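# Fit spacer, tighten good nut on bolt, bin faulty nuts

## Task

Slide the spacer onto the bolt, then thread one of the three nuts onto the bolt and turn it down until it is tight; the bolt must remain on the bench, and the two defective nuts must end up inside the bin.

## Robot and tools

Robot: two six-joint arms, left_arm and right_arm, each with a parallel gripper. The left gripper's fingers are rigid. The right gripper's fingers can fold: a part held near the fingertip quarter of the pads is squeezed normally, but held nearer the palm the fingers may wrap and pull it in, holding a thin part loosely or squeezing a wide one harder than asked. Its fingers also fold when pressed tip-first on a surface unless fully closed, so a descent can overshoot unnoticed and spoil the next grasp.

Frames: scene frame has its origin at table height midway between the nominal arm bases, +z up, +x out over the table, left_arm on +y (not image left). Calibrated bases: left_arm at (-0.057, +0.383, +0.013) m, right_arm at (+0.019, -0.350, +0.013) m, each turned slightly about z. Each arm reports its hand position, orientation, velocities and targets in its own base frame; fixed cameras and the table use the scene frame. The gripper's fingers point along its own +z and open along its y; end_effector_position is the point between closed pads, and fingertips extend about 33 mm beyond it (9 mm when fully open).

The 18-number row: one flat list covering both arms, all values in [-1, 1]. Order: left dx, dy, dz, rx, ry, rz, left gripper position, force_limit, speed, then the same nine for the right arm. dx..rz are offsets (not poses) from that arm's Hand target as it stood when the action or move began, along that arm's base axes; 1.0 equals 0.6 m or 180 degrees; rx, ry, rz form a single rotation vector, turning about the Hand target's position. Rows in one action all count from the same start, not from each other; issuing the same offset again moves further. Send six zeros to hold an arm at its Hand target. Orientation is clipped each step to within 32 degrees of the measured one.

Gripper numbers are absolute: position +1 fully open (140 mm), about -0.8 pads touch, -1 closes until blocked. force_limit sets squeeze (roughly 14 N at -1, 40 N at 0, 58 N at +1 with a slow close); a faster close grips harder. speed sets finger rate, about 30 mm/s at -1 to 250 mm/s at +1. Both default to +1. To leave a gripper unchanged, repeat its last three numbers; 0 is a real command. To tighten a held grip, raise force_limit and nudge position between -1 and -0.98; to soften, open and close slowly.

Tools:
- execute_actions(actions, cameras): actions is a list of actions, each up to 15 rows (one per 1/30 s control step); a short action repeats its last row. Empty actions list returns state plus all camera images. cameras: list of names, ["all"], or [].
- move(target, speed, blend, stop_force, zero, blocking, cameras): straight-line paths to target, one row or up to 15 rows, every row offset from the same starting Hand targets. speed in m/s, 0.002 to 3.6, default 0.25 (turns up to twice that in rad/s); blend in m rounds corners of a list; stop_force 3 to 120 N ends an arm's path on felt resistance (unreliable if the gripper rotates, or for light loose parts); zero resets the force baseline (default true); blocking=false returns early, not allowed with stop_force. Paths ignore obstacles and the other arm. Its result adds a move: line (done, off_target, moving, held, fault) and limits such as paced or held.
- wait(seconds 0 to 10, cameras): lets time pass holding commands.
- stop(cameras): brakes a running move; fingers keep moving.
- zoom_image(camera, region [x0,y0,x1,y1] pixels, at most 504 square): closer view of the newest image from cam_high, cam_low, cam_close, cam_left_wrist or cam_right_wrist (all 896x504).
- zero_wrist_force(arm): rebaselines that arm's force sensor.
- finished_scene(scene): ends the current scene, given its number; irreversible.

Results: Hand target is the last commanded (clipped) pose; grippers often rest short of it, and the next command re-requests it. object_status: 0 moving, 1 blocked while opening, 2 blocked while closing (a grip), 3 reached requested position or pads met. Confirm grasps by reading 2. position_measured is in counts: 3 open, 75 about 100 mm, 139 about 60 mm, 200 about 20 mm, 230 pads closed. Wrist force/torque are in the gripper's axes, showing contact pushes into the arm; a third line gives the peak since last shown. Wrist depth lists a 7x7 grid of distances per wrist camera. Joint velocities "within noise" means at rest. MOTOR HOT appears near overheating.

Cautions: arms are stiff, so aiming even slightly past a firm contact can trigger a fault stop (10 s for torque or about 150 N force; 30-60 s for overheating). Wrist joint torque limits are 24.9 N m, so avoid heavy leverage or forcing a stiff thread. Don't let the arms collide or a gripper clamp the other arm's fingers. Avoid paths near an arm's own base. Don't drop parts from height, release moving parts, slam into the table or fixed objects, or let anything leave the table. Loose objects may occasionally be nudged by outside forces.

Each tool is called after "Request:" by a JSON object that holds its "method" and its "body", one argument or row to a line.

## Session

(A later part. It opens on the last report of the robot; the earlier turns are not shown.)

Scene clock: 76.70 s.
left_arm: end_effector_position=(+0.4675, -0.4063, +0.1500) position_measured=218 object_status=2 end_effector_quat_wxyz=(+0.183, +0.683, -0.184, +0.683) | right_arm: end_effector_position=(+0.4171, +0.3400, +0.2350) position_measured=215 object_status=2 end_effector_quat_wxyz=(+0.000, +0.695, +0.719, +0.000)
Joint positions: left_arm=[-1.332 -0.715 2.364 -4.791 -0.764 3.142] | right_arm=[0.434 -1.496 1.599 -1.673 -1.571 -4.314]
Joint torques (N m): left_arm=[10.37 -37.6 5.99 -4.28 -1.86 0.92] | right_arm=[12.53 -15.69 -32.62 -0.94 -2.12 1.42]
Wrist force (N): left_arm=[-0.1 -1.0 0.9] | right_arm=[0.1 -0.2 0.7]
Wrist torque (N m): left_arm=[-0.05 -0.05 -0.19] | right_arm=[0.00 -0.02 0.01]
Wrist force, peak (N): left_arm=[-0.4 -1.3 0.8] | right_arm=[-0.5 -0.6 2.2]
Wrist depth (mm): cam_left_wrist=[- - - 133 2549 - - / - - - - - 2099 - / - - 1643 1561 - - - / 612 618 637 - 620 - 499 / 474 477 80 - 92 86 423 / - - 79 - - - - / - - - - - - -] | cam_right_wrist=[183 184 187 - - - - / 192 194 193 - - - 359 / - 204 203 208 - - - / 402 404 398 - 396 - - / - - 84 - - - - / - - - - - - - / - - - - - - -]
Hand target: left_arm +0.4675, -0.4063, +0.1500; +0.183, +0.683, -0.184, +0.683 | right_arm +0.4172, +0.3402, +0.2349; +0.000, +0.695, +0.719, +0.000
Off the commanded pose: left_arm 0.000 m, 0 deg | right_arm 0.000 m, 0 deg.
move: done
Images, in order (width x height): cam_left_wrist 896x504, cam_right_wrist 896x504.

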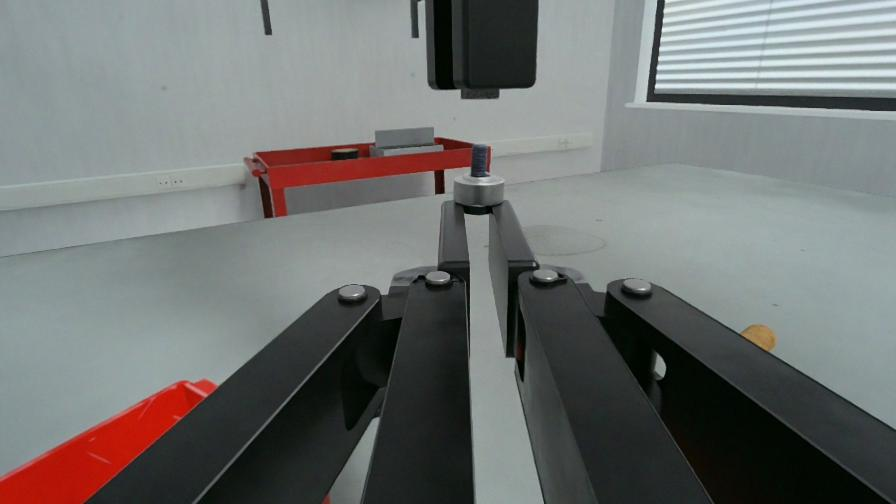

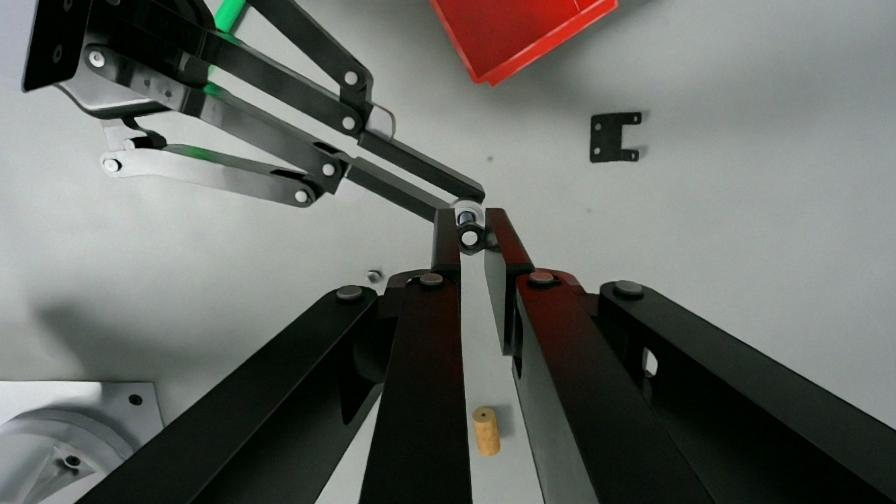

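Request:
{"method": "move", "body": {
  "target": [0,0,0,0,0,0,-1,0,-1, -0.0002,-0.0003,-0.0262,0,0,0,-1,0,-1],
  "speed": 0.006,
  "stop_force": 3,
  "cameras": ["cam_left_wrist", "cam_right_wrist"]
}}

Request:
{"method": "zoom_image", "body": {
  "camera": "cam_left_wrist",
  "region": [440, 110, 520, 200]
}}

Request:
{"method": "zoom_image", "body": {
  "camera": "cam_right_wrist",
  "region": [435, 190, 505, 260]
}}

Scene clock: 81.00 s.
left_arm: end_effector_position=(+0.4675, -0.4063, +0.1500) position_measured=218 object_status=2 end_effector_quat_wxyz=(+0.183, +0.683, -0.184, +0.683) | right_arm: end_effector_position=(+0.4170, +0.3400, +0.2192) position_measured=215 object_status=2 end_effector_quat_wxyz=(+0.000, +0.695, +0.719, +0.000)
Joint positions: left_arm=[-1.332 -0.715 2.364 -4.791 -0.764 3.142] | right_arm=[0.434 -1.492 1.635 -1.713 -1.571 -4.314]
Joint torques (N m): left_arm=[10.85 -37.54 5.66 -4.32 -1.8 0.61] | right_arm=[-13.9 -15.31 -14.08 -5.61 -2.23 -1.65]
Wrist force (N): left_arm=[-0.3 -1.2 0.7] | right_arm=[0.2 -0.3 0.5]
Wrist torque (N m): left_arm=[-0.10 -0.04 -0.20] | right_arm=[-0.02 -0.01 0.04]
Wrist force, peak (N): left_arm=[-0.4 -1.4 0.7] | right_arm=[0.2 -0.4 0.9]
Wrist depth (mm): cam_left_wrist=[1496 - - 133 - - - / 1601 - 2081 143 - - - / 1561 1711 1452 1523 883 - - / 588 - 649 - - - 553 / 459 473 80 - 92 86 423 / 359 - 79 - - - - / - - - - - - -] | cam_right_wrist=[169 171 185 - - 332 - / 177 180 180 - 342 - 344 / - 187 192 188 - - - / - - - - 374 - - / - 398 84 - - - - / - - - - - - - / - - - - - - -]
Hand target: left_arm +0.4675, -0.4063, +0.1500; +0.183, +0.683, -0.184, +0.683 | right_arm +0.4170, +0.3400, +0.2192; +0.000, +0.695, +0.719, +0.000
Off the commanded pose: left_arm 0.000 m, 0 deg | right_arm 0.000 m, 0 deg.
move: done
Images, in order (width x height): cam_left_wrist 896x504, cam_right_wrist 896x504.

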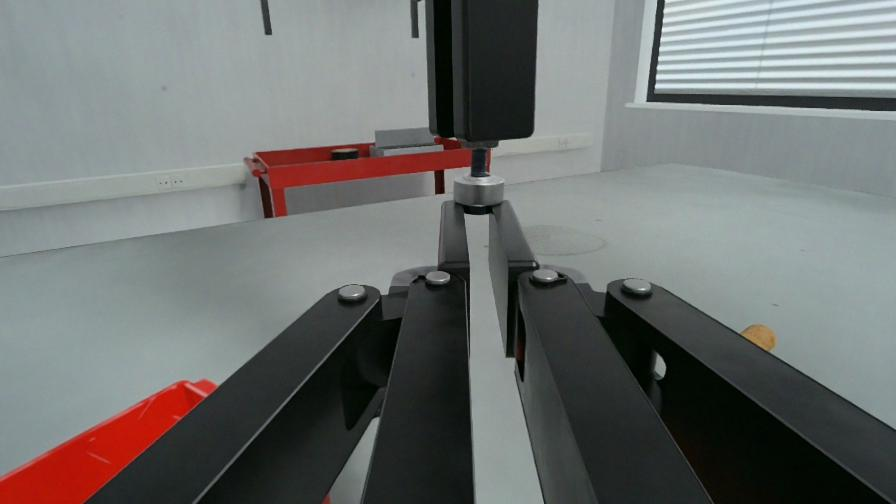

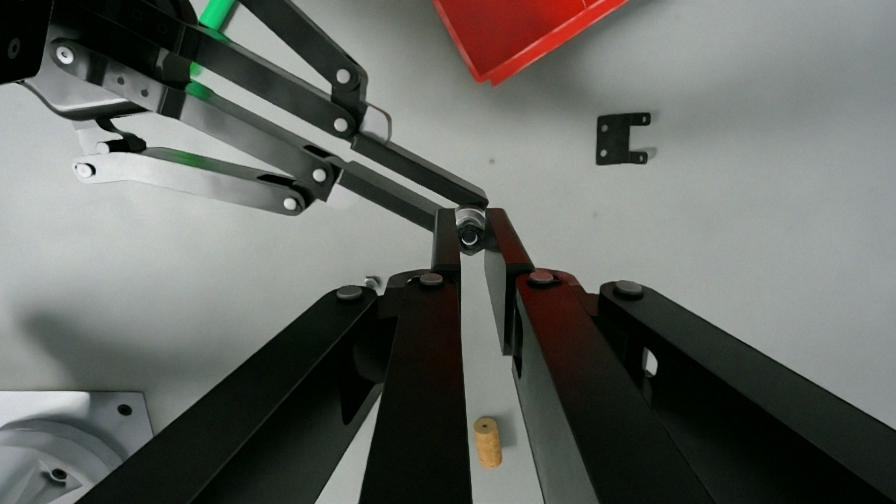

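Scaled by 5.600 from the camera's 896x504 image, which has a finer 1280x720 frame.

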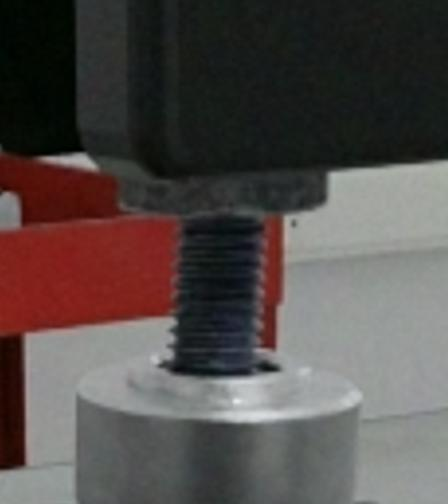

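Scaled by 7.200 from the camera's 896x504 image, which has a finer 1280x720 frame.

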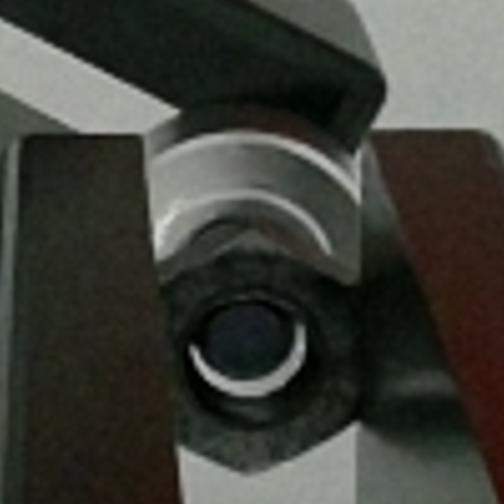

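Request:
{"method": "move", "body": {
  "target": [0,0,0,0,0,0,-1,0,-1, 0,0,-0.0075,0,0,0,-1,0,-1],
  "speed": 0.004,
  "stop_force": 3,
  "cameras": ["cam_left_wrist", "cam_right_wrist"]
}}

Request:
{"method": "zoom_image", "body": {
  "camera": "cam_left_wrist",
  "region": [440, 110, 520, 200]
}}

Request:
{"method": "zoom_image", "body": {
  "camera": "cam_right_wrist",
  "region": [435, 190, 505, 260]
}}

Scene clock: 82.30 s.
left_arm: end_effector_position=(+0.4675, -0.4063, +0.1500) position_measured=218 object_status=2 end_effector_quat_wxyz=(+0.183, +0.683, -0.184, +0.683) | right_arm: end_effector_position=(+0.4170, +0.3400, +0.2190) position_measured=215 object_status=2 end_effector_quat_wxyz=(+0.000, +0.695, +0.719, +0.000)
Joint positions: left_arm=[-1.332 -0.715 2.364 -4.791 -0.764 3.142] | right_arm=[0.434 -1.492 1.635 -1.714 -1.571 -4.314]
Joint torques (N m): left_arm=[10.44 -37.31 6.24 -4.19 -1.77 0.55] | right_arm=[-13.72 -17.57 -29.78 -0.57 -1.95 -1.76]
Wrist force (N): left_arm=[-5.8 -1.5 0.3] | right_arm=[-0.4 -0.3 -4.5]
Wrist torque (N m): left_arm=[-0.07 -0.06 -0.19] | right_arm=[-0.01 -0.01 0.04]
Wrist force, peak (N): left_arm=[-6.5 -1.7 0.7] | right_arm=[-0.3 -0.3 -4.8]
Wrist depth (mm): cam_left_wrist=[- - 1665 133 2210 - - / - - - 143 2838 - - / - 1734 1452 1461 - 2250 - / - 692 659 138 611 673 - / - 458 80 - 92 86 387 / 361 - 78 - - - 339 / - - - - - - -] | cam_right_wrist=[169 172 178 - - 321 - / 179 180 180 - 343 - - / 190 188 192 188 - - 359 / - 379 374 - - - 394 / 392 - 84 - - - 410 / - - - - - - - / - - - - - - -]
Hand target: left_arm +0.4675, -0.4063, +0.1500; +0.183, +0.683, -0.184, +0.683 | right_arm +0.4171, +0.3400, +0.2191; +0.000, +0.695, +0.719, +0.000 (not the last commanded pose)
Off the commanded pose: left_arm 0.000 m, 0 deg | right_arm 0.004 m, 0 deg.
move: contact (right_arm)
Images, in order (width x height): cam_left_wrist 896x504, cam_right_wrist 896x504.

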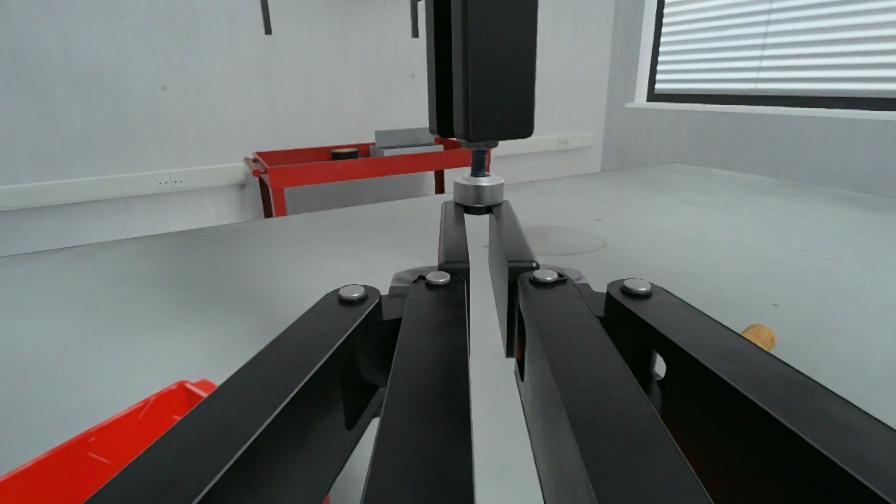

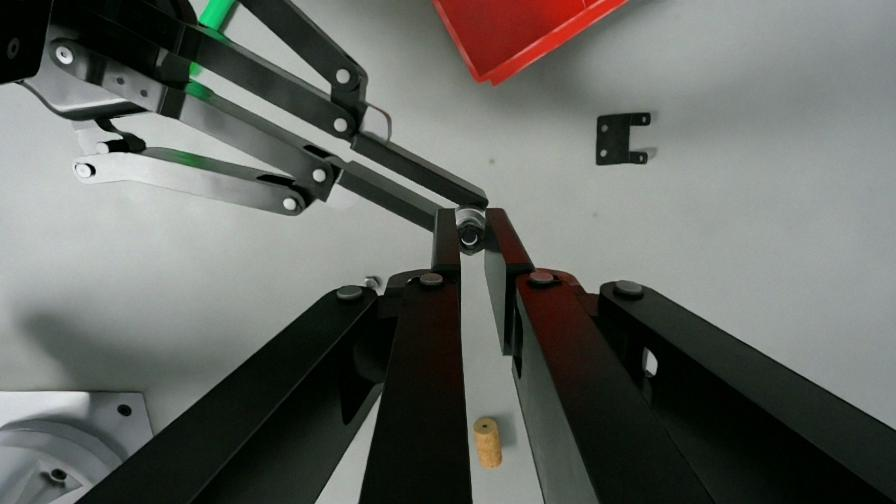

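Scaled by 5.600 from the camera's 896x504 image, which has a finer 1280x720 frame.

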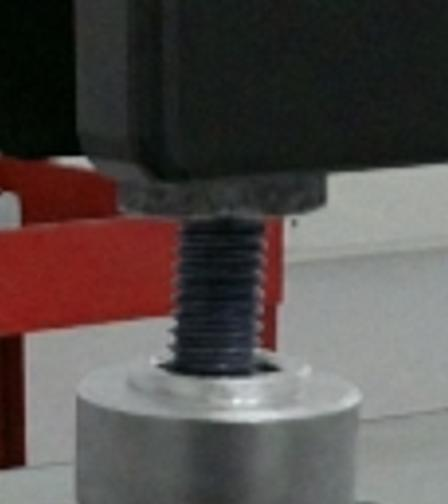

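Scaled by 7.200 from the camera's 896x504 image, which has a finer 1280x720 frame.

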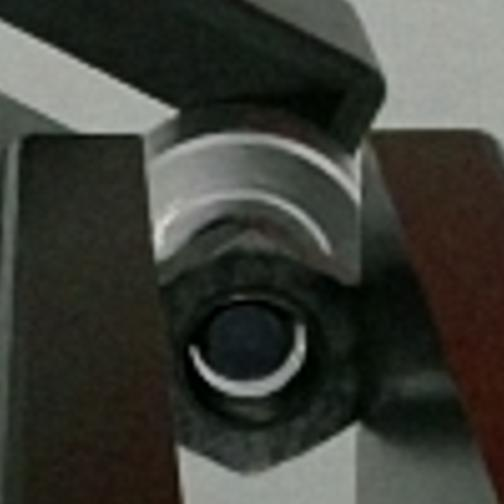

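Request:
{"method": "move", "body": {
  "target": [
    [0,0,0,0,0,0,-1,0,-1, -0.00206,0.00067,-0.0002,0,0,-0.2222,-1,0,-1],
    [0,0,0,0,0,0,-1,0,-1, -0.00321,0.00251,-0.0004,0,0,-0.4444,-1,0,-1],
    [0,0,0,0,0,0,-1,0,-1, -0.00291,0.00465,-0.0006,0,0,-0.6667,-1,0,-1],
    [0,0,0,0,0,0,-1,0,-1, -0.0013,0.0061,-0.0008,0,0,-0.8889,-1,0,-1],
    [0,0,0,0,0,0,-1,0,-1, 0.00087,0.00618,-0.001,0,0,0.8889,-1,0,-1],
    [0,0,0,0,0,0,-1,0,-1, 0.00258,0.00484,-0.0012,0,0,0.6667,-1,0,-1],
    [0,0,0,0,0,0,-1,0,-1, 0.00303,0.00272,-0.0013,0,0,0.4444,-1,0,-1],
    [0,0,0,0,0,0,-1,0,-1, 0.00201,0.00081,-0.0014,0,0,0.2222,-1,0,-1],
    [0,0,0,0,0,0,-1,0,-1, 0,0,-0.0015,0,0,0,-1,0,-1]
  ],
  "speed": 0.5,
  "blend": [0.001,0.001,0.001,0.001,0.001,0.001,0.001,0.001,0],
  "cameras": ["cam_left_wrist", "cam_right_wrist"]
}}

Request:
{"method": "zoom_image", "body": {
  "camera": "cam_left_wrist",
  "region": [440, 110, 520, 200]
}}

Scene clock: 91.23 s.
left_arm: end_effector_position=(+0.4675, -0.4063, +0.1500) position_measured=218 object_status=2 end_effector_quat_wxyz=(+0.183, +0.683, -0.184, +0.683) | right_arm: end_effector_position=(+0.4171, +0.3400, +0.2182) position_measured=215 object_status=2 end_effector_quat_wxyz=(+0.000, +0.694, +0.720, +0.000)
Joint positions: left_arm=[-1.332 -0.715 2.364 -4.791 -0.764 3.142] | right_arm=[0.434 -1.491 1.637 -1.716 -1.571 1.969]
Joint torques (N m): left_arm=[-9.83 -37.01 -6.1 -4.31 -0.55 0.05] | right_arm=[12.31 -10.2 -26.81 0.59 -2.71 1.56]
Wrist force (N): left_arm=[-11.9 0.0 0.9] | right_arm=[1.9 0.3 -9.2]
Wrist torque (N m): left_arm=[-0.13 -0.04 -0.17] | right_arm=[0.00 -0.04 0.01]
Wrist force, peak (N): left_arm=[-20.6 -10.8 0.3] | right_arm=[12.7 -0.1 -16.0]
Wrist depth (mm): cam_left_wrist=[1350 - - 133 - - - / - - - 143 - - - / 1571 - 1452 1561 935 - - / - 639 706 - 563 605 559 / - - 80 - 92 87 408 / 345 - 79 - - - - / - - - - - - -] | cam_right_wrist=[168 171 169 - - 328 326 / 177 180 179 - 340 - 339 / 187 187 189 188 - - - / 379 - - - - 401 - / 417 - 84 - - 397 - / - - - - - - - / - - - - - - -]
Hand target: left_arm +0.4675, -0.4063, +0.1500; +0.183, +0.683, -0.184, +0.683 | right_arm +0.4171, +0.3400, +0.2182; +0.000, +0.695, +0.719, +0.000
Off the commanded pose: left_arm 0.000 m, 0 deg | right_arm 0.000 m, 0 deg.
move: done
Images, in order (width x height): cam_left_wrist 896x504, cam_right_wrist 896x504.

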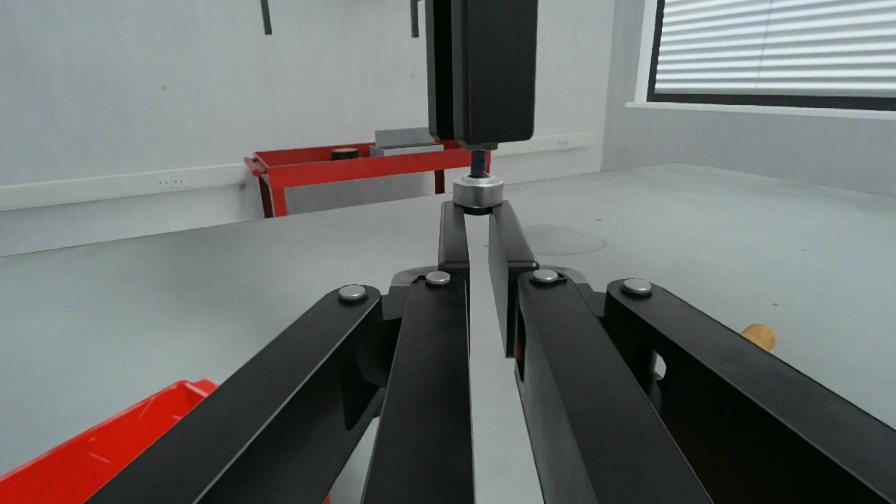

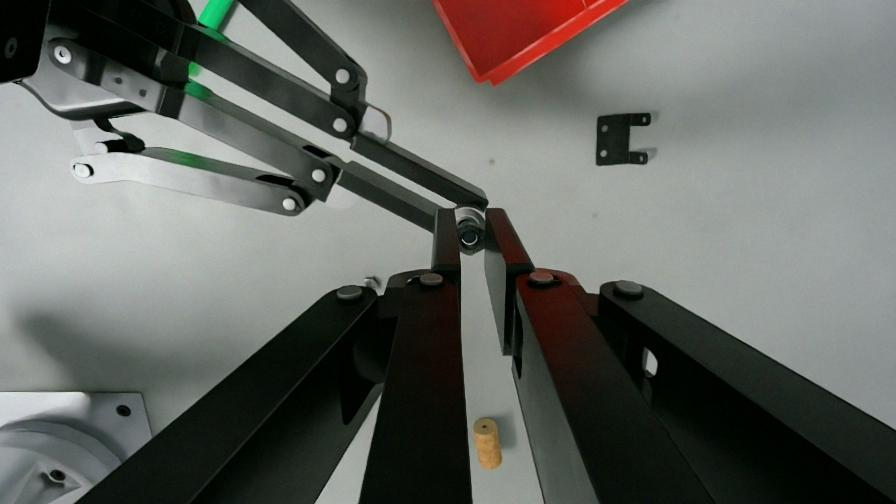

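Scaled by 5.600 from the camera's 896x504 image, which has a finer 1280x720 frame.

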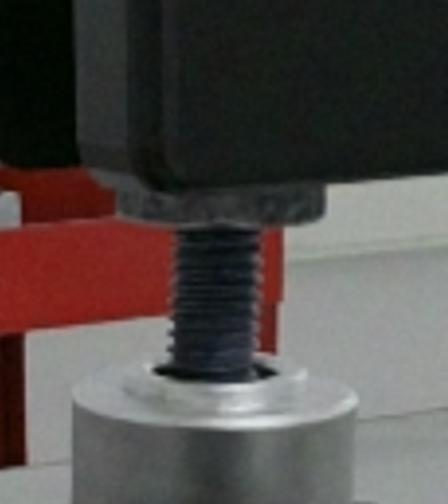

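Request:
{"method": "move", "body": {
  "target": [
    [0,0,0,0,0,0,-1,0,-1, -0.00206,0.00067,-0.00015,0,0,-0.2222,-1,0,-1],
    [0,0,0,0,0,0,-1,0,-1, -0.00321,0.00251,-0.0003,0,0,-0.4444,-1,0,-1],
    [0,0,0,0,0,0,-1,0,-1, -0.00291,0.00465,-0.00045,0,0,-0.6667,-1,0,-1],
    [0,0,0,0,0,0,-1,0,-1, -0.0013,0.0061,-0.0006,0,0,-0.8889,-1,0,-1],
    [0,0,0,0,0,0,-1,0,-1, 0.00087,0.00618,-0.0007,0,0,0.8889,-1,0,-1],
    [0,0,0,0,0,0,-1,0,-1, 0.00258,0.00484,-0.0008,0,0,0.6667,-1,0,-1]
  ],
  "speed": 0.5,
  "blend": [0.001,0.001,0.001,0.001,0.001,0],
  "cameras": ["cam_left_wrist", "cam_right_wrist"]
}}

Request:
{"method": "zoom_image", "body": {
  "camera": "cam_left_wrist",
  "region": [440, 110, 520, 200]
}}

Request:
{"method": "zoom_image", "body": {
  "camera": "cam_right_wrist",
  "region": [435, 190, 505, 260]
}}

Scene clock: 97.03 s.
left_arm: end_effector_position=(+0.4675, -0.4063, +0.1500) position_measured=218 object_status=2 end_effector_quat_wxyz=(+0.183, +0.683, -0.184, +0.683) | right_arm: end_effector_position=(+0.4186, +0.3429, +0.2177) position_measured=215 object_status=2 end_effector_quat_wxyz=(+0.000, -0.276, +0.961, +0.000)
Joint positions: left_arm=[-1.332 -0.715 2.364 -4.791 -0.764 3.142] | right_arm=[0.438 -1.484 1.631 -1.717 -1.571 6.161]
Joint torques (N m): left_arm=[-14.18 -36.44 -9.73 -4.23 -5.17 -0.32] | right_arm=[15.32 -10.45 -29.76 -2.85 -0.43 1.51]
Wrist force (N): left_arm=[-10.1 -10.6 0.7] | right_arm=[9.4 -4.8 -8.2]
Wrist torque (N m): left_arm=[0.20 -0.09 -0.48] | right_arm=[0.23 0.02 0.01]
Wrist force, peak (N): left_arm=[-12.8 -12.0 -1.8] | right_arm=[12.8 1.3 -10.6]
Wrist depth (mm): cam_left_wrist=[- 1622 - 136 152 - - / - - - 144 - - - / 1632 1734 1487 161 - - - / 1532 - - - 108 - 657 / - - 80 - 92 86 - / 345 - 79 - - - - / - - - - - - -] | cam_right_wrist=[320 321 - - 171 171 167 / - - 338 - 180 179 182 / - - 362 349 191 186 - / 380 - - - - - - / - - 84 - - 398 - / - - - - - - - / - - - - - - -]
Hand target: left_arm +0.4675, -0.4063, +0.1500; +0.183, +0.683, -0.184, +0.683 | right_arm +0.4186, +0.3429, +0.2177; +0.000, -0.276, +0.961, +0.000
Off the commanded pose: left_arm 0.000 m, 0 deg | right_arm 0.000 m, 0 deg.
move: done
Images, in order (width x height): cam_left_wrist 896x504, cam_right_wrist 896x504.

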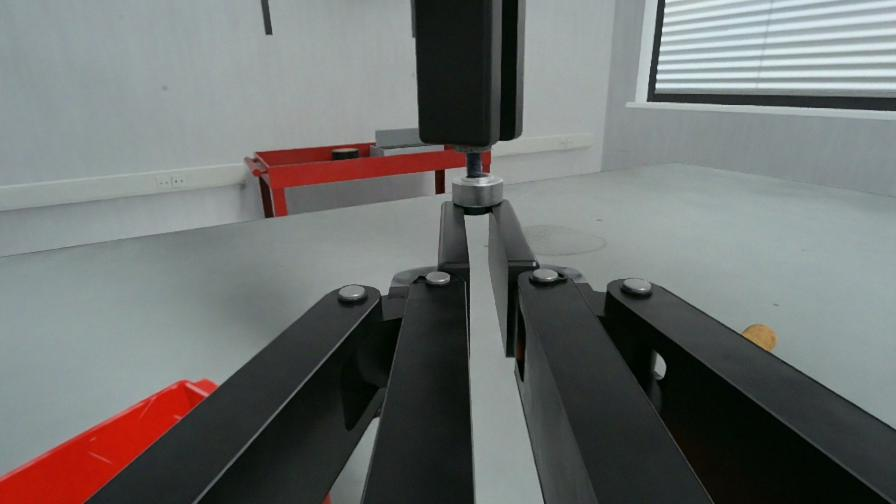

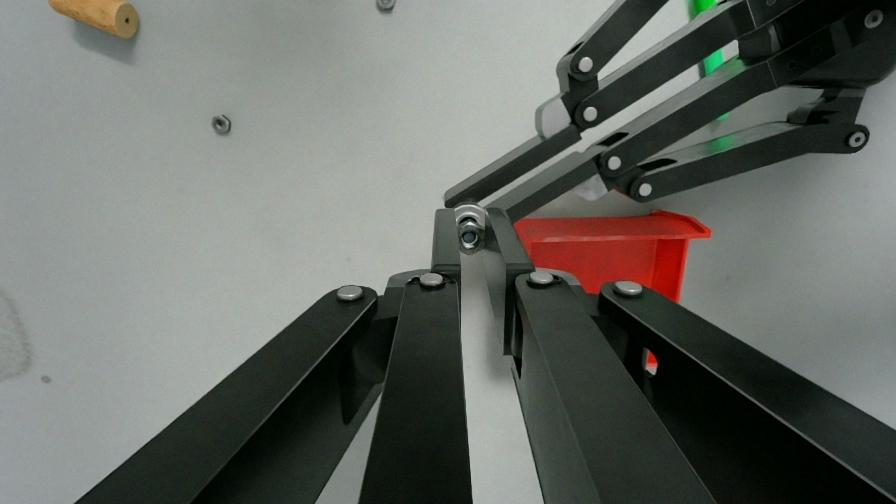

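Scaled by 5.600 from the camera's 896x504 image, which has a finer 1280x720 frame.

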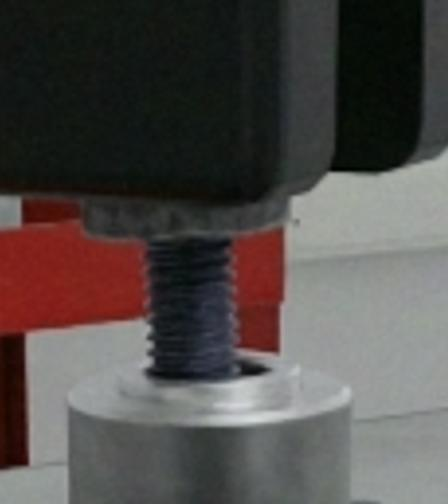

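Scaled by 7.200 from the camera's 896x504 image, which has a finer 1280x720 frame.

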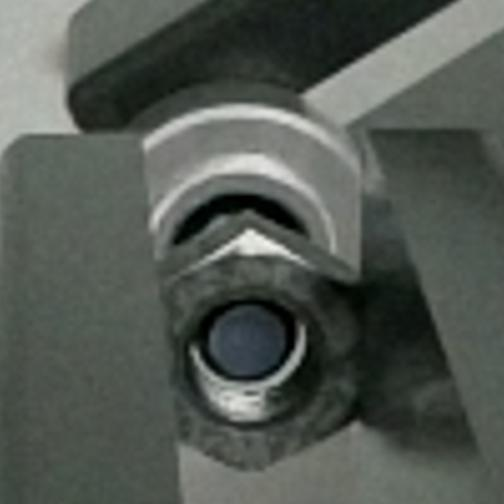

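Request:
{"method": "move", "body": {
  "target": [0,0,0,0,0,0,-1,0,-1, -0.0018,-0.0033,0,0,0,0,-1,0,-1],
  "speed": 0.01,
  "cameras": ["cam_left_wrist", "cam_right_wrist"]
}}

Request:
{"method": "zoom_image", "body": {
  "camera": "cam_left_wrist",
  "region": [440, 110, 520, 200]
}}

Request:
{"method": "zoom_image", "body": {
  "camera": "cam_right_wrist",
  "region": [435, 190, 505, 260]
}}

Scene clock: 98.33 s.
left_arm: end_effector_position=(+0.4675, -0.4064, +0.1500) position_measured=218 object_status=2 end_effector_quat_wxyz=(+0.183, +0.683, -0.184, +0.683) | right_arm: end_effector_position=(+0.4176, +0.3411, +0.2177) position_measured=215 object_status=2 end_effector_quat_wxyz=(+0.000, -0.276, +0.961, +0.000)
Joint positions: left_arm=[-1.332 -0.715 2.364 -4.791 -0.764 3.142] | right_arm=[0.435 -1.489 1.636 -1.718 -1.571 6.159]
Joint torques (N m): left_arm=[-14.12 -36.26 -9.16 -4.25 -1.86 -0.32] | right_arm=[-14.56 -35 -11.78 -5.05 -0.16 -1.59]
Wrist force (N): left_arm=[-8.9 -1.4 2.2] | right_arm=[2.0 1.2 -7.1]
Wrist torque (N m): left_arm=[-0.05 -0.01 -0.23] | right_arm=[-0.01 -0.16 0.20]
Wrist force, peak (N): left_arm=[-10.7 -10.8 0.7] | right_arm=[9.5 -4.9 -8.9]
Wrist depth (mm): cam_left_wrist=[1469 1632 - 135 - - - / - 1892 - 142 - - - / 1561 1581 1478 161 - - - / - - - 137 110 639 - / - 454 80 - 92 83 421 / 360 - 78 - - - 354 / - - - - - - -] | cam_right_wrist=[327 - - - 173 171 167 / - - - - 180 179 182 / - - - - 191 187 - / 379 380 - - - - 376 / - 405 84 - - - 423 / - - - - - - - / - - - - - - -]
Hand target: left_arm +0.4675, -0.4063, +0.1500; +0.183, +0.683, -0.184, +0.683 | right_arm +0.4175, +0.3409, +0.2177; +0.000, -0.276, +0.961, +0.000
Off the commanded pose: left_arm 0.000 m, 0 deg | right_arm 0.000 m, 0 deg.
move: done
Images, in order (width x height): cam_left_wrist 896x504, cam_right_wrist 896x504.

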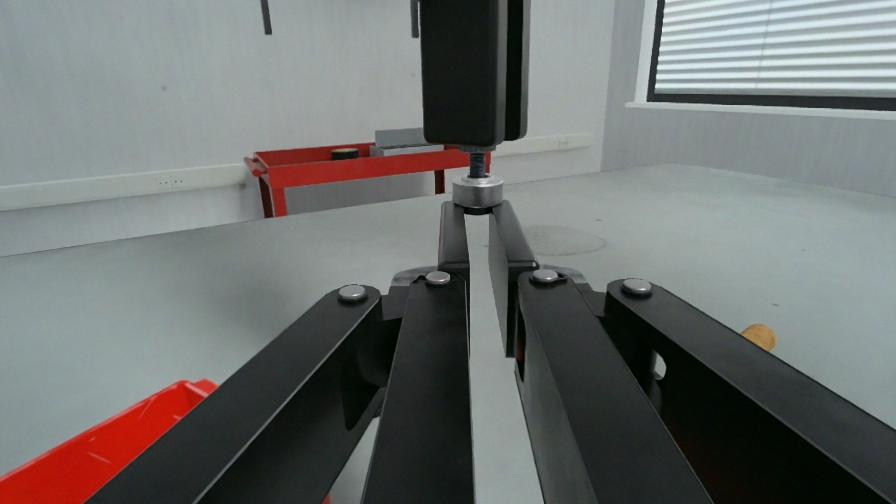

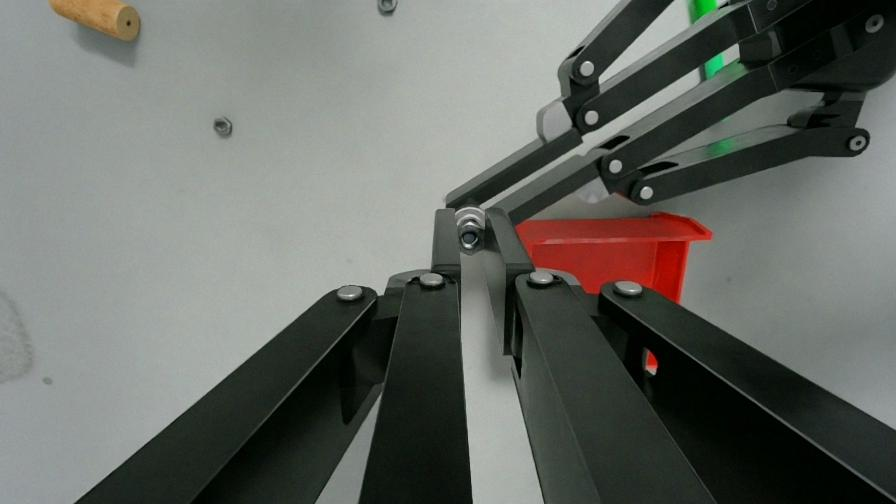

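Scaled by 5.600 from the camera's 896x504 image, which has a finer 1280x720 frame.

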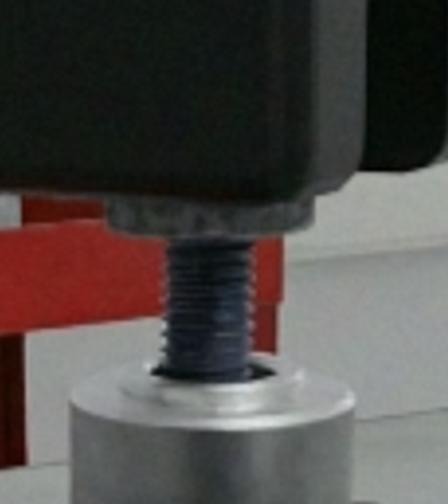

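Scaled by 7.200 from the camera's 896x504 image, which has a finer 1280x720 frame.

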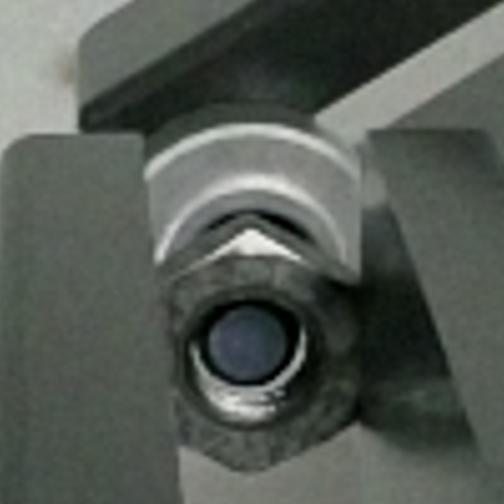

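Request:
{"method": "move", "body": {
  "target": [0,0,0,0,0,0,-1,0,-1, 0,0,0.0012,0,0,0,-1,0,-1],
  "speed": 0.01
}}

Scene clock: 99.40 s.
left_arm: end_effector_position=(+0.4675, -0.4063, +0.1500) position_measured=218 object_status=2 end_effector_quat_wxyz=(+0.183, +0.683, -0.184, +0.683) | right_arm: end_effector_position=(+0.4175, +0.3409, +0.2183) position_measured=215 object_status=2 end_effector_quat_wxyz=(+0.000, -0.276, +0.961, +0.000)
Joint positions: left_arm=[-1.332 -0.715 2.364 -4.791 -0.764 3.142] | right_arm=[0.435 -1.49 1.635 -1.716 -1.571 6.159]
Joint torques (N m): left_arm=[-13.8 -35.53 -6.46 -3.58 1.58 -0.44] | right_arm=[-14.92 -38.99 -33.02 -1.18 -0.21 -1.75]
Wrist force (N): left_arm=[4.0 -0.5 2.0] | right_arm=[1.2 1.6 4.0]
Wrist torque (N m): left_arm=[-0.10 0.11 -0.21] | right_arm=[-0.04 -0.19 0.20]
Wrist force, peak (N): left_arm=[-8.7 -1.1 2.6] | right_arm=[2.1 1.5 -7.3]
Wrist depth (mm): cam_left_wrist=[- - 1864 134 2523 - - / - - - 141 - - - / - 1643 1403 1514 950 - - / - - 718 - 578 - - / - 485 80 - 92 87 - / - - 79 - - - 340 / - - - - - - -] | cam_right_wrist=[- 313 321 - 171 172 168 / - - - - 180 180 182 / - - - - 190 191 - / - - 388 - 307 371 - / - - 84 - - - - / - - - - - - - / - - - - - - -]
Hand target: left_arm +0.4675, -0.4063, +0.1500; +0.183, +0.683, -0.184, +0.683 | right_arm +0.4175, +0.3409, +0.2184; +0.000, -0.276, +0.961, +0.000
Off the commanded pose: left_arm 0.000 m, 0 deg | right_arm 0.000 m, 0 deg.
move: done

Request:
{"method": "move", "body": {
  "target": [
    [0,0,0,0,0,0,-1,0,-1, 0,0,-0.0004,0,0,0,-1,0,-1],
    [0,0,0,0,0,0,-1,0,-1, 0,0,-0.0004,0,0,0,-0.5,0,-0.8],
    [0,0,0,0,0,0,-1,0,-1, -0.0008,-0.0005,0.0005,0,0,0,-0.5,0,-0.8]
  ],
  "speed": [0.01, 0.01, 0.02],
  "cameras": ["cam_left_wrist", "cam_right_wrist"]
}}

Request:
{"method": "zoom_image", "body": {
  "camera": "cam_left_wrist",
  "region": [440, 110, 520, 200]
}}

Request:
{"method": "zoom_image", "body": {
  "camera": "cam_right_wrist",
  "region": [435, 190, 505, 260]
}}

Scene clock: 102.13 s.
left_arm: end_effector_position=(+0.4675, -0.4063, +0.1500) position_measured=218 object_status=2 end_effector_quat_wxyz=(+0.183, +0.683, -0.184, +0.683) | right_arm: end_effector_position=(+0.4171, +0.3407, +0.2187) position_measured=192 object_status=3 end_effector_quat_wxyz=(+0.000, -0.276, +0.961, +0.000)
Joint positions: left_arm=[-1.332 -0.715 2.364 -4.791 -0.764 3.142] | right_arm=[0.435 -1.491 1.635 -1.715 -1.571 6.159]
Joint torques (N m): left_arm=[-13.97 -24.67 -0.01 0.93 1.43 -0.63] | right_arm=[-14.27 -36.84 -14.75 -0.72 0.01 -1.81]
Wrist force (N): left_arm=[-1.1 -1.1 0.5] | right_arm=[0.8 0.0 0.0]
Wrist torque (N m): left_arm=[-0.06 0.14 -0.19] | right_arm=[0.04 -0.16 0.21]
Wrist force, peak (N): left_arm=[6.3 -0.4 1.9] | right_arm=[1.2 2.0 6.3]
Wrist depth (mm): cam_left_wrist=[- - - 132 2379 - - / 1357 - - 136 - - - / - 1810 1395 159 - - - / - - - 126 120 - - / 453 - 80 - 92 83 398 / 364 - 79 - - - - / - - - - - - -] | cam_right_wrist=[326 - - - 171 172 169 / - - 350 328 180 181 183 / - 365 - 199 187 189 - / - 377 - 167 127 - - / 401 - 90 - - - 407 / - - - - - - - / - - - 459 - - -]
Hand target: left_arm +0.4675, -0.4063, +0.1500; +0.183, +0.683, -0.184, +0.683 | right_arm +0.4170, +0.3406, +0.2187; +0.000, -0.276, +0.961, +0.000
Off the commanded pose: left_arm 0.000 m, 0 deg | right_arm 0.000 m, 0 deg.
move: done
Images, in order (width x height): cam_left_wrist 896x504, cam_right_wrist 896x504.

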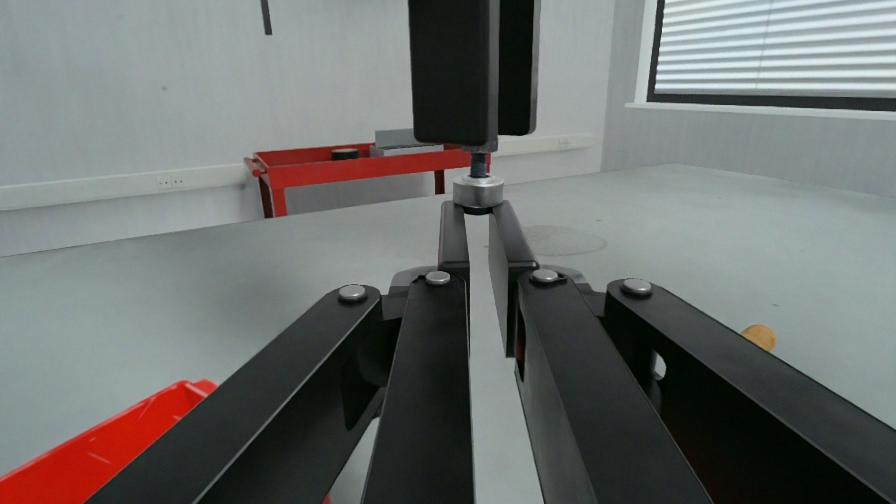

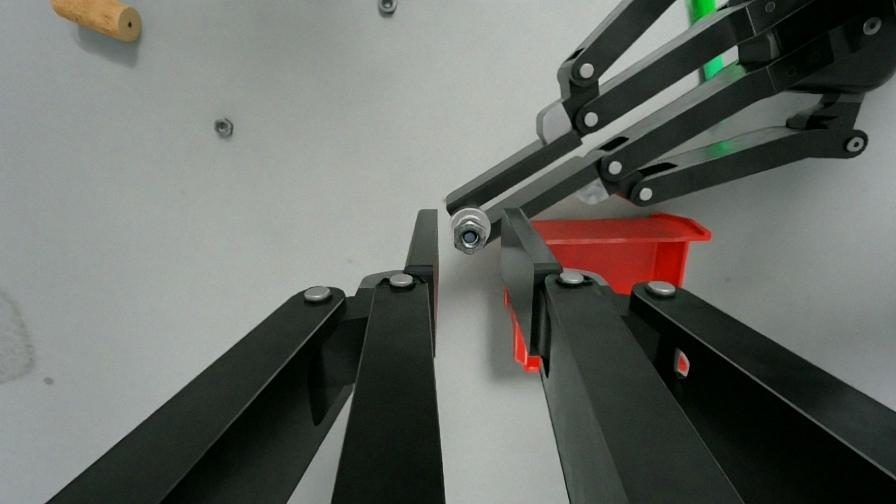

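Scaled by 5.600 from the camera's 896x504 image, which has a finer 1280x720 frame.

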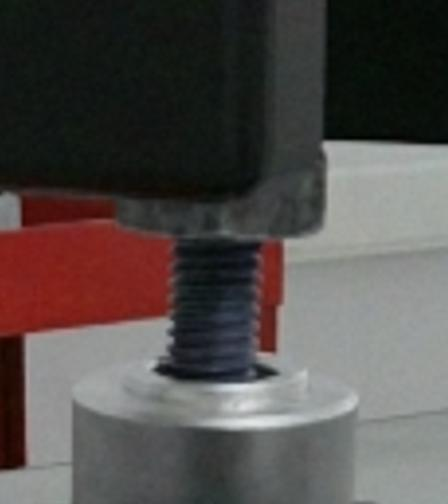

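Scaled by 7.200 from the camera's 896x504 image, which has a finer 1280x720 frame.

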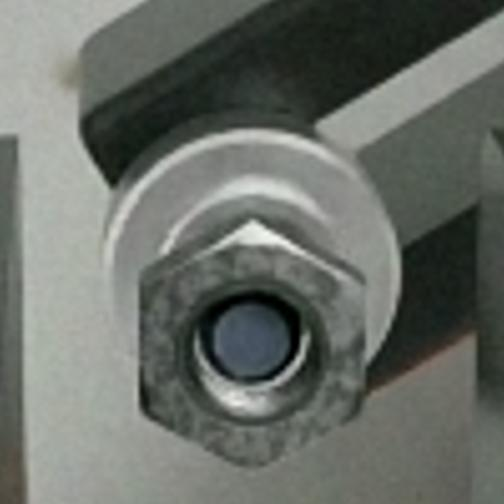

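Request:
{"method": "move", "body": {
  "target": [
    [0,0,0,0,0,0,-1,0,-1, -0.0005,-0.0012,0,0,0,0.8333,-0.5,0,-0.8],
    [0,0,0,0,0,0,-1,0,-1, -0.0005,-0.0012,0,0,0,-0.3333,-0.5,0,-0.8],
    [0,0,0,0,0,0,-1,0,-1, -0.0005,-0.0012,0,0,0,0.5,-0.5,0,-0.8],
    [0,0,0,0,0,0,-1,0,-1, -0.0005,-0.0012,0,0,0,-0.6667,-0.5,0,-0.8]
  ],
  "speed": 0.65,
  "blend": [0.001,0.001,0.001,0],
  "cameras": ["cam_left_wrist", "cam_right_wrist"]
}}

Request:
{"method": "zoom_image", "body": {
  "camera": "cam_left_wrist",
  "region": [440, 110, 520, 200]
}}

Request:
{"method": "zoom_image", "body": {
  "camera": "cam_right_wrist",
  "region": [435, 190, 505, 260]
}}

Scene clock: 112.20 s.
left_arm: end_effector_position=(+0.4675, -0.4063, +0.1500) position_measured=218 object_status=2 end_effector_quat_wxyz=(+0.183, +0.683, -0.184, +0.683) | right_arm: end_effector_position=(+0.4167, +0.3399, +0.2187) position_measured=192 object_status=3 end_effector_quat_wxyz=(+0.000, +0.695, +0.719, +0.000)
Joint positions: left_arm=[-1.332 -0.715 2.364 -4.791 -0.764 3.142] | right_arm=[0.434 -1.492 1.636 -1.715 -1.571 -4.313]
Joint torques (N m): left_arm=[-13.38 -25.18 6.91 0.97 1.26 -0.65] | right_arm=[-14.38 -36.82 -13.94 -0.83 2.34 -1.61]
Wrist force (N): left_arm=[-1.1 -1.1 0.4] | right_arm=[0.9 0.1 0.0]
Wrist torque (N m): left_arm=[-0.07 0.15 -0.20] | right_arm=[0.05 -0.17 0.21]
Wrist force, peak (N): left_arm=[-1.4 -1.3 0.5] | right_arm=[1.5 0.2 -0.3]
Wrist depth (mm): cam_left_wrist=[1419 - 1836 129 - - - / - 1823 1836 139 2425 - - / 1542 1784 1444 1542 - 895 - / - - - 126 573 679 - / - - 80 - 92 92 419 / 358 - 79 - - - 339 / - - - - - - -] | cam_right_wrist=[169 171 169 - - 324 329 / 177 178 180 - - - - / 187 188 189 189 - 346 - / - - - 166 107 - - / 408 - 90 - - - - / - - - - - - - / - - - - - - -]
Hand target: left_arm +0.4675, -0.4063, +0.1500; +0.183, +0.683, -0.184, +0.683 | right_arm +0.4167, +0.3399, +0.2187; +0.000, +0.695, +0.719, +0.000
Off the commanded pose: left_arm 0.000 m, 0 deg | right_arm 0.000 m, 0 deg.
move: done
Images, in order (width x height): cam_left_wrist 896x504, cam_right_wrist 896x504.

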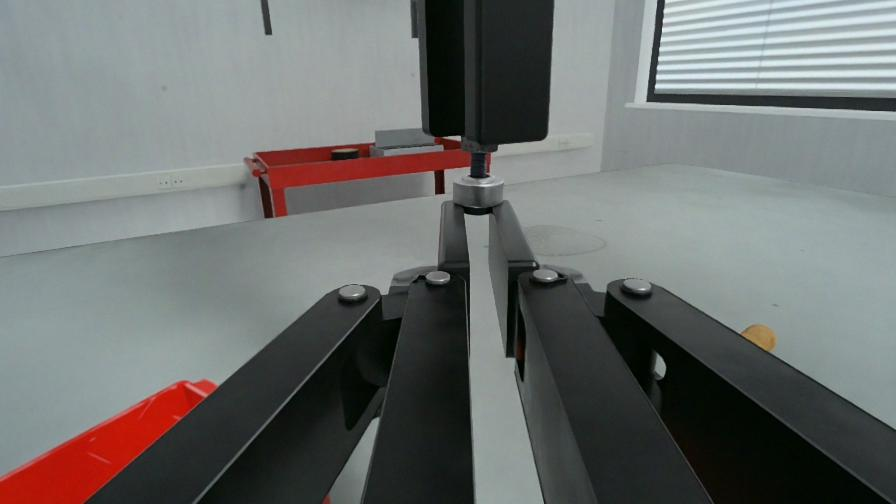

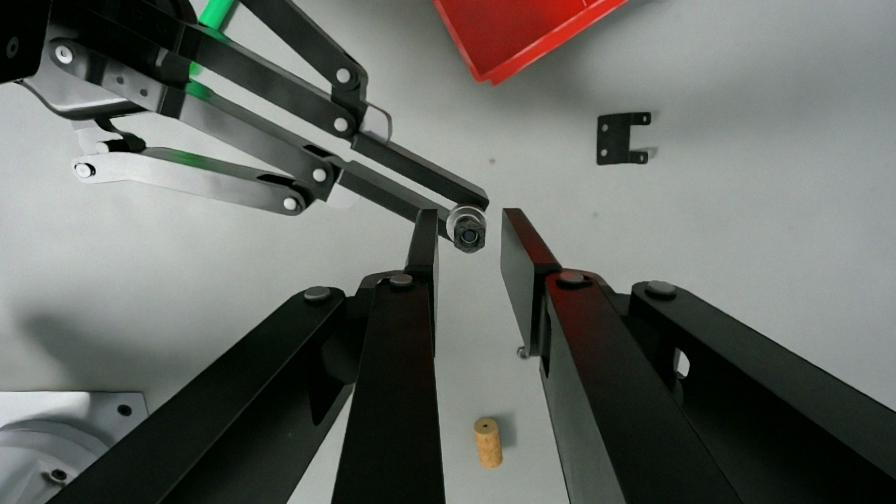

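Scaled by 5.600 from the camera's 896x504 image, which has a finer 1280x720 frame.

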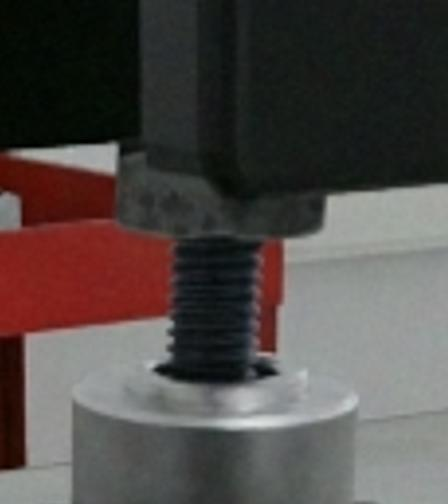

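Scaled by 7.200 from the camera's 896x504 image, which has a finer 1280x720 frame.

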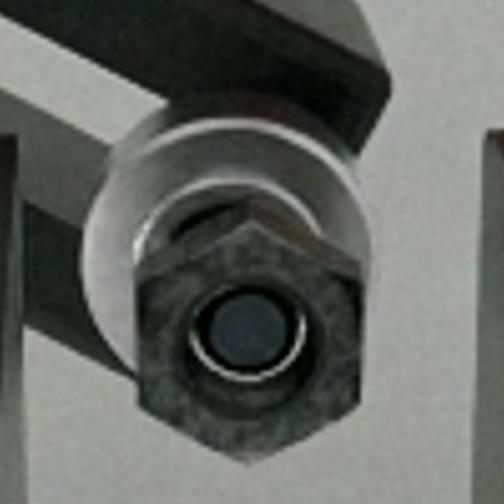

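Request:
{"method": "move", "body": {
  "target": [
    [0,0,0,0,0,0,-1,0,-1, -0.0002,0.001,-0.001,0,0,0,-0.5,0,-0.8],
    [0,0,0,0,0,0,-1,0,-1, -0.0002,0.001,-0.001,0,0,0,-1,0,-1]
  ],
  "speed": 0.02
}}

Scene clock: 114.87 s.
left_arm: end_effector_position=(+0.4675, -0.4063, +0.1500) position_measured=218 object_status=2 end_effector_quat_wxyz=(+0.183, +0.683, -0.184, +0.683) | right_arm: end_effector_position=(+0.4166, +0.3405, +0.2181) position_measured=215 object_status=0 end_effector_quat_wxyz=(+0.000, +0.695, +0.719, +0.000)
Joint positions: left_arm=[-1.332 -0.715 2.364 -4.791 -0.764 3.142] | right_arm=[0.435 -1.491 1.637 -1.716 -1.571 -4.313]
Joint torques (N m): left_arm=[-13.37 -26.49 7.13 0.16 1.21 -0.68] | right_arm=[13.84 -13.8 -14.37 -5.13 2.19 1.71]
Wrist force (N): left_arm=[-4.1 -1.7 0.8] | right_arm=[0.5 0.1 -2.3]
Wrist torque (N m): left_arm=[-0.10 0.16 -0.20] | right_arm=[0.12 -0.14 0.02]
Wrist force, peak (N): left_arm=[-4.1 -1.7 0.8] | right_arm=[0.6 -0.3 -2.7]
Wrist depth (mm): cam_left_wrist=[- - - 133 - - - / 1591 - 1892 142 - - - / 1591 1591 1747 161 - 928 - / - - 692 - - 647 - / - 489 80 - 92 82 423 / 347 - 79 - - - - / - - - - - - -] | cam_right_wrist=[168 172 167 - - - - / 176 179 180 - - - - / 185 188 189 186 - - 370 / - - - - - - - / 394 - 84 - - - - / - - - - - - - / - - - - - - -]
Hand target: left_arm +0.4675, -0.4063, +0.1500; +0.183, +0.683, -0.184, +0.683 | right_arm +0.4166, +0.3405, +0.2181; +0.000, +0.695, +0.719, +0.000
Off the commanded pose: left_arm 0.000 m, 0 deg | right_arm 0.000 m, 0 deg.
move: done


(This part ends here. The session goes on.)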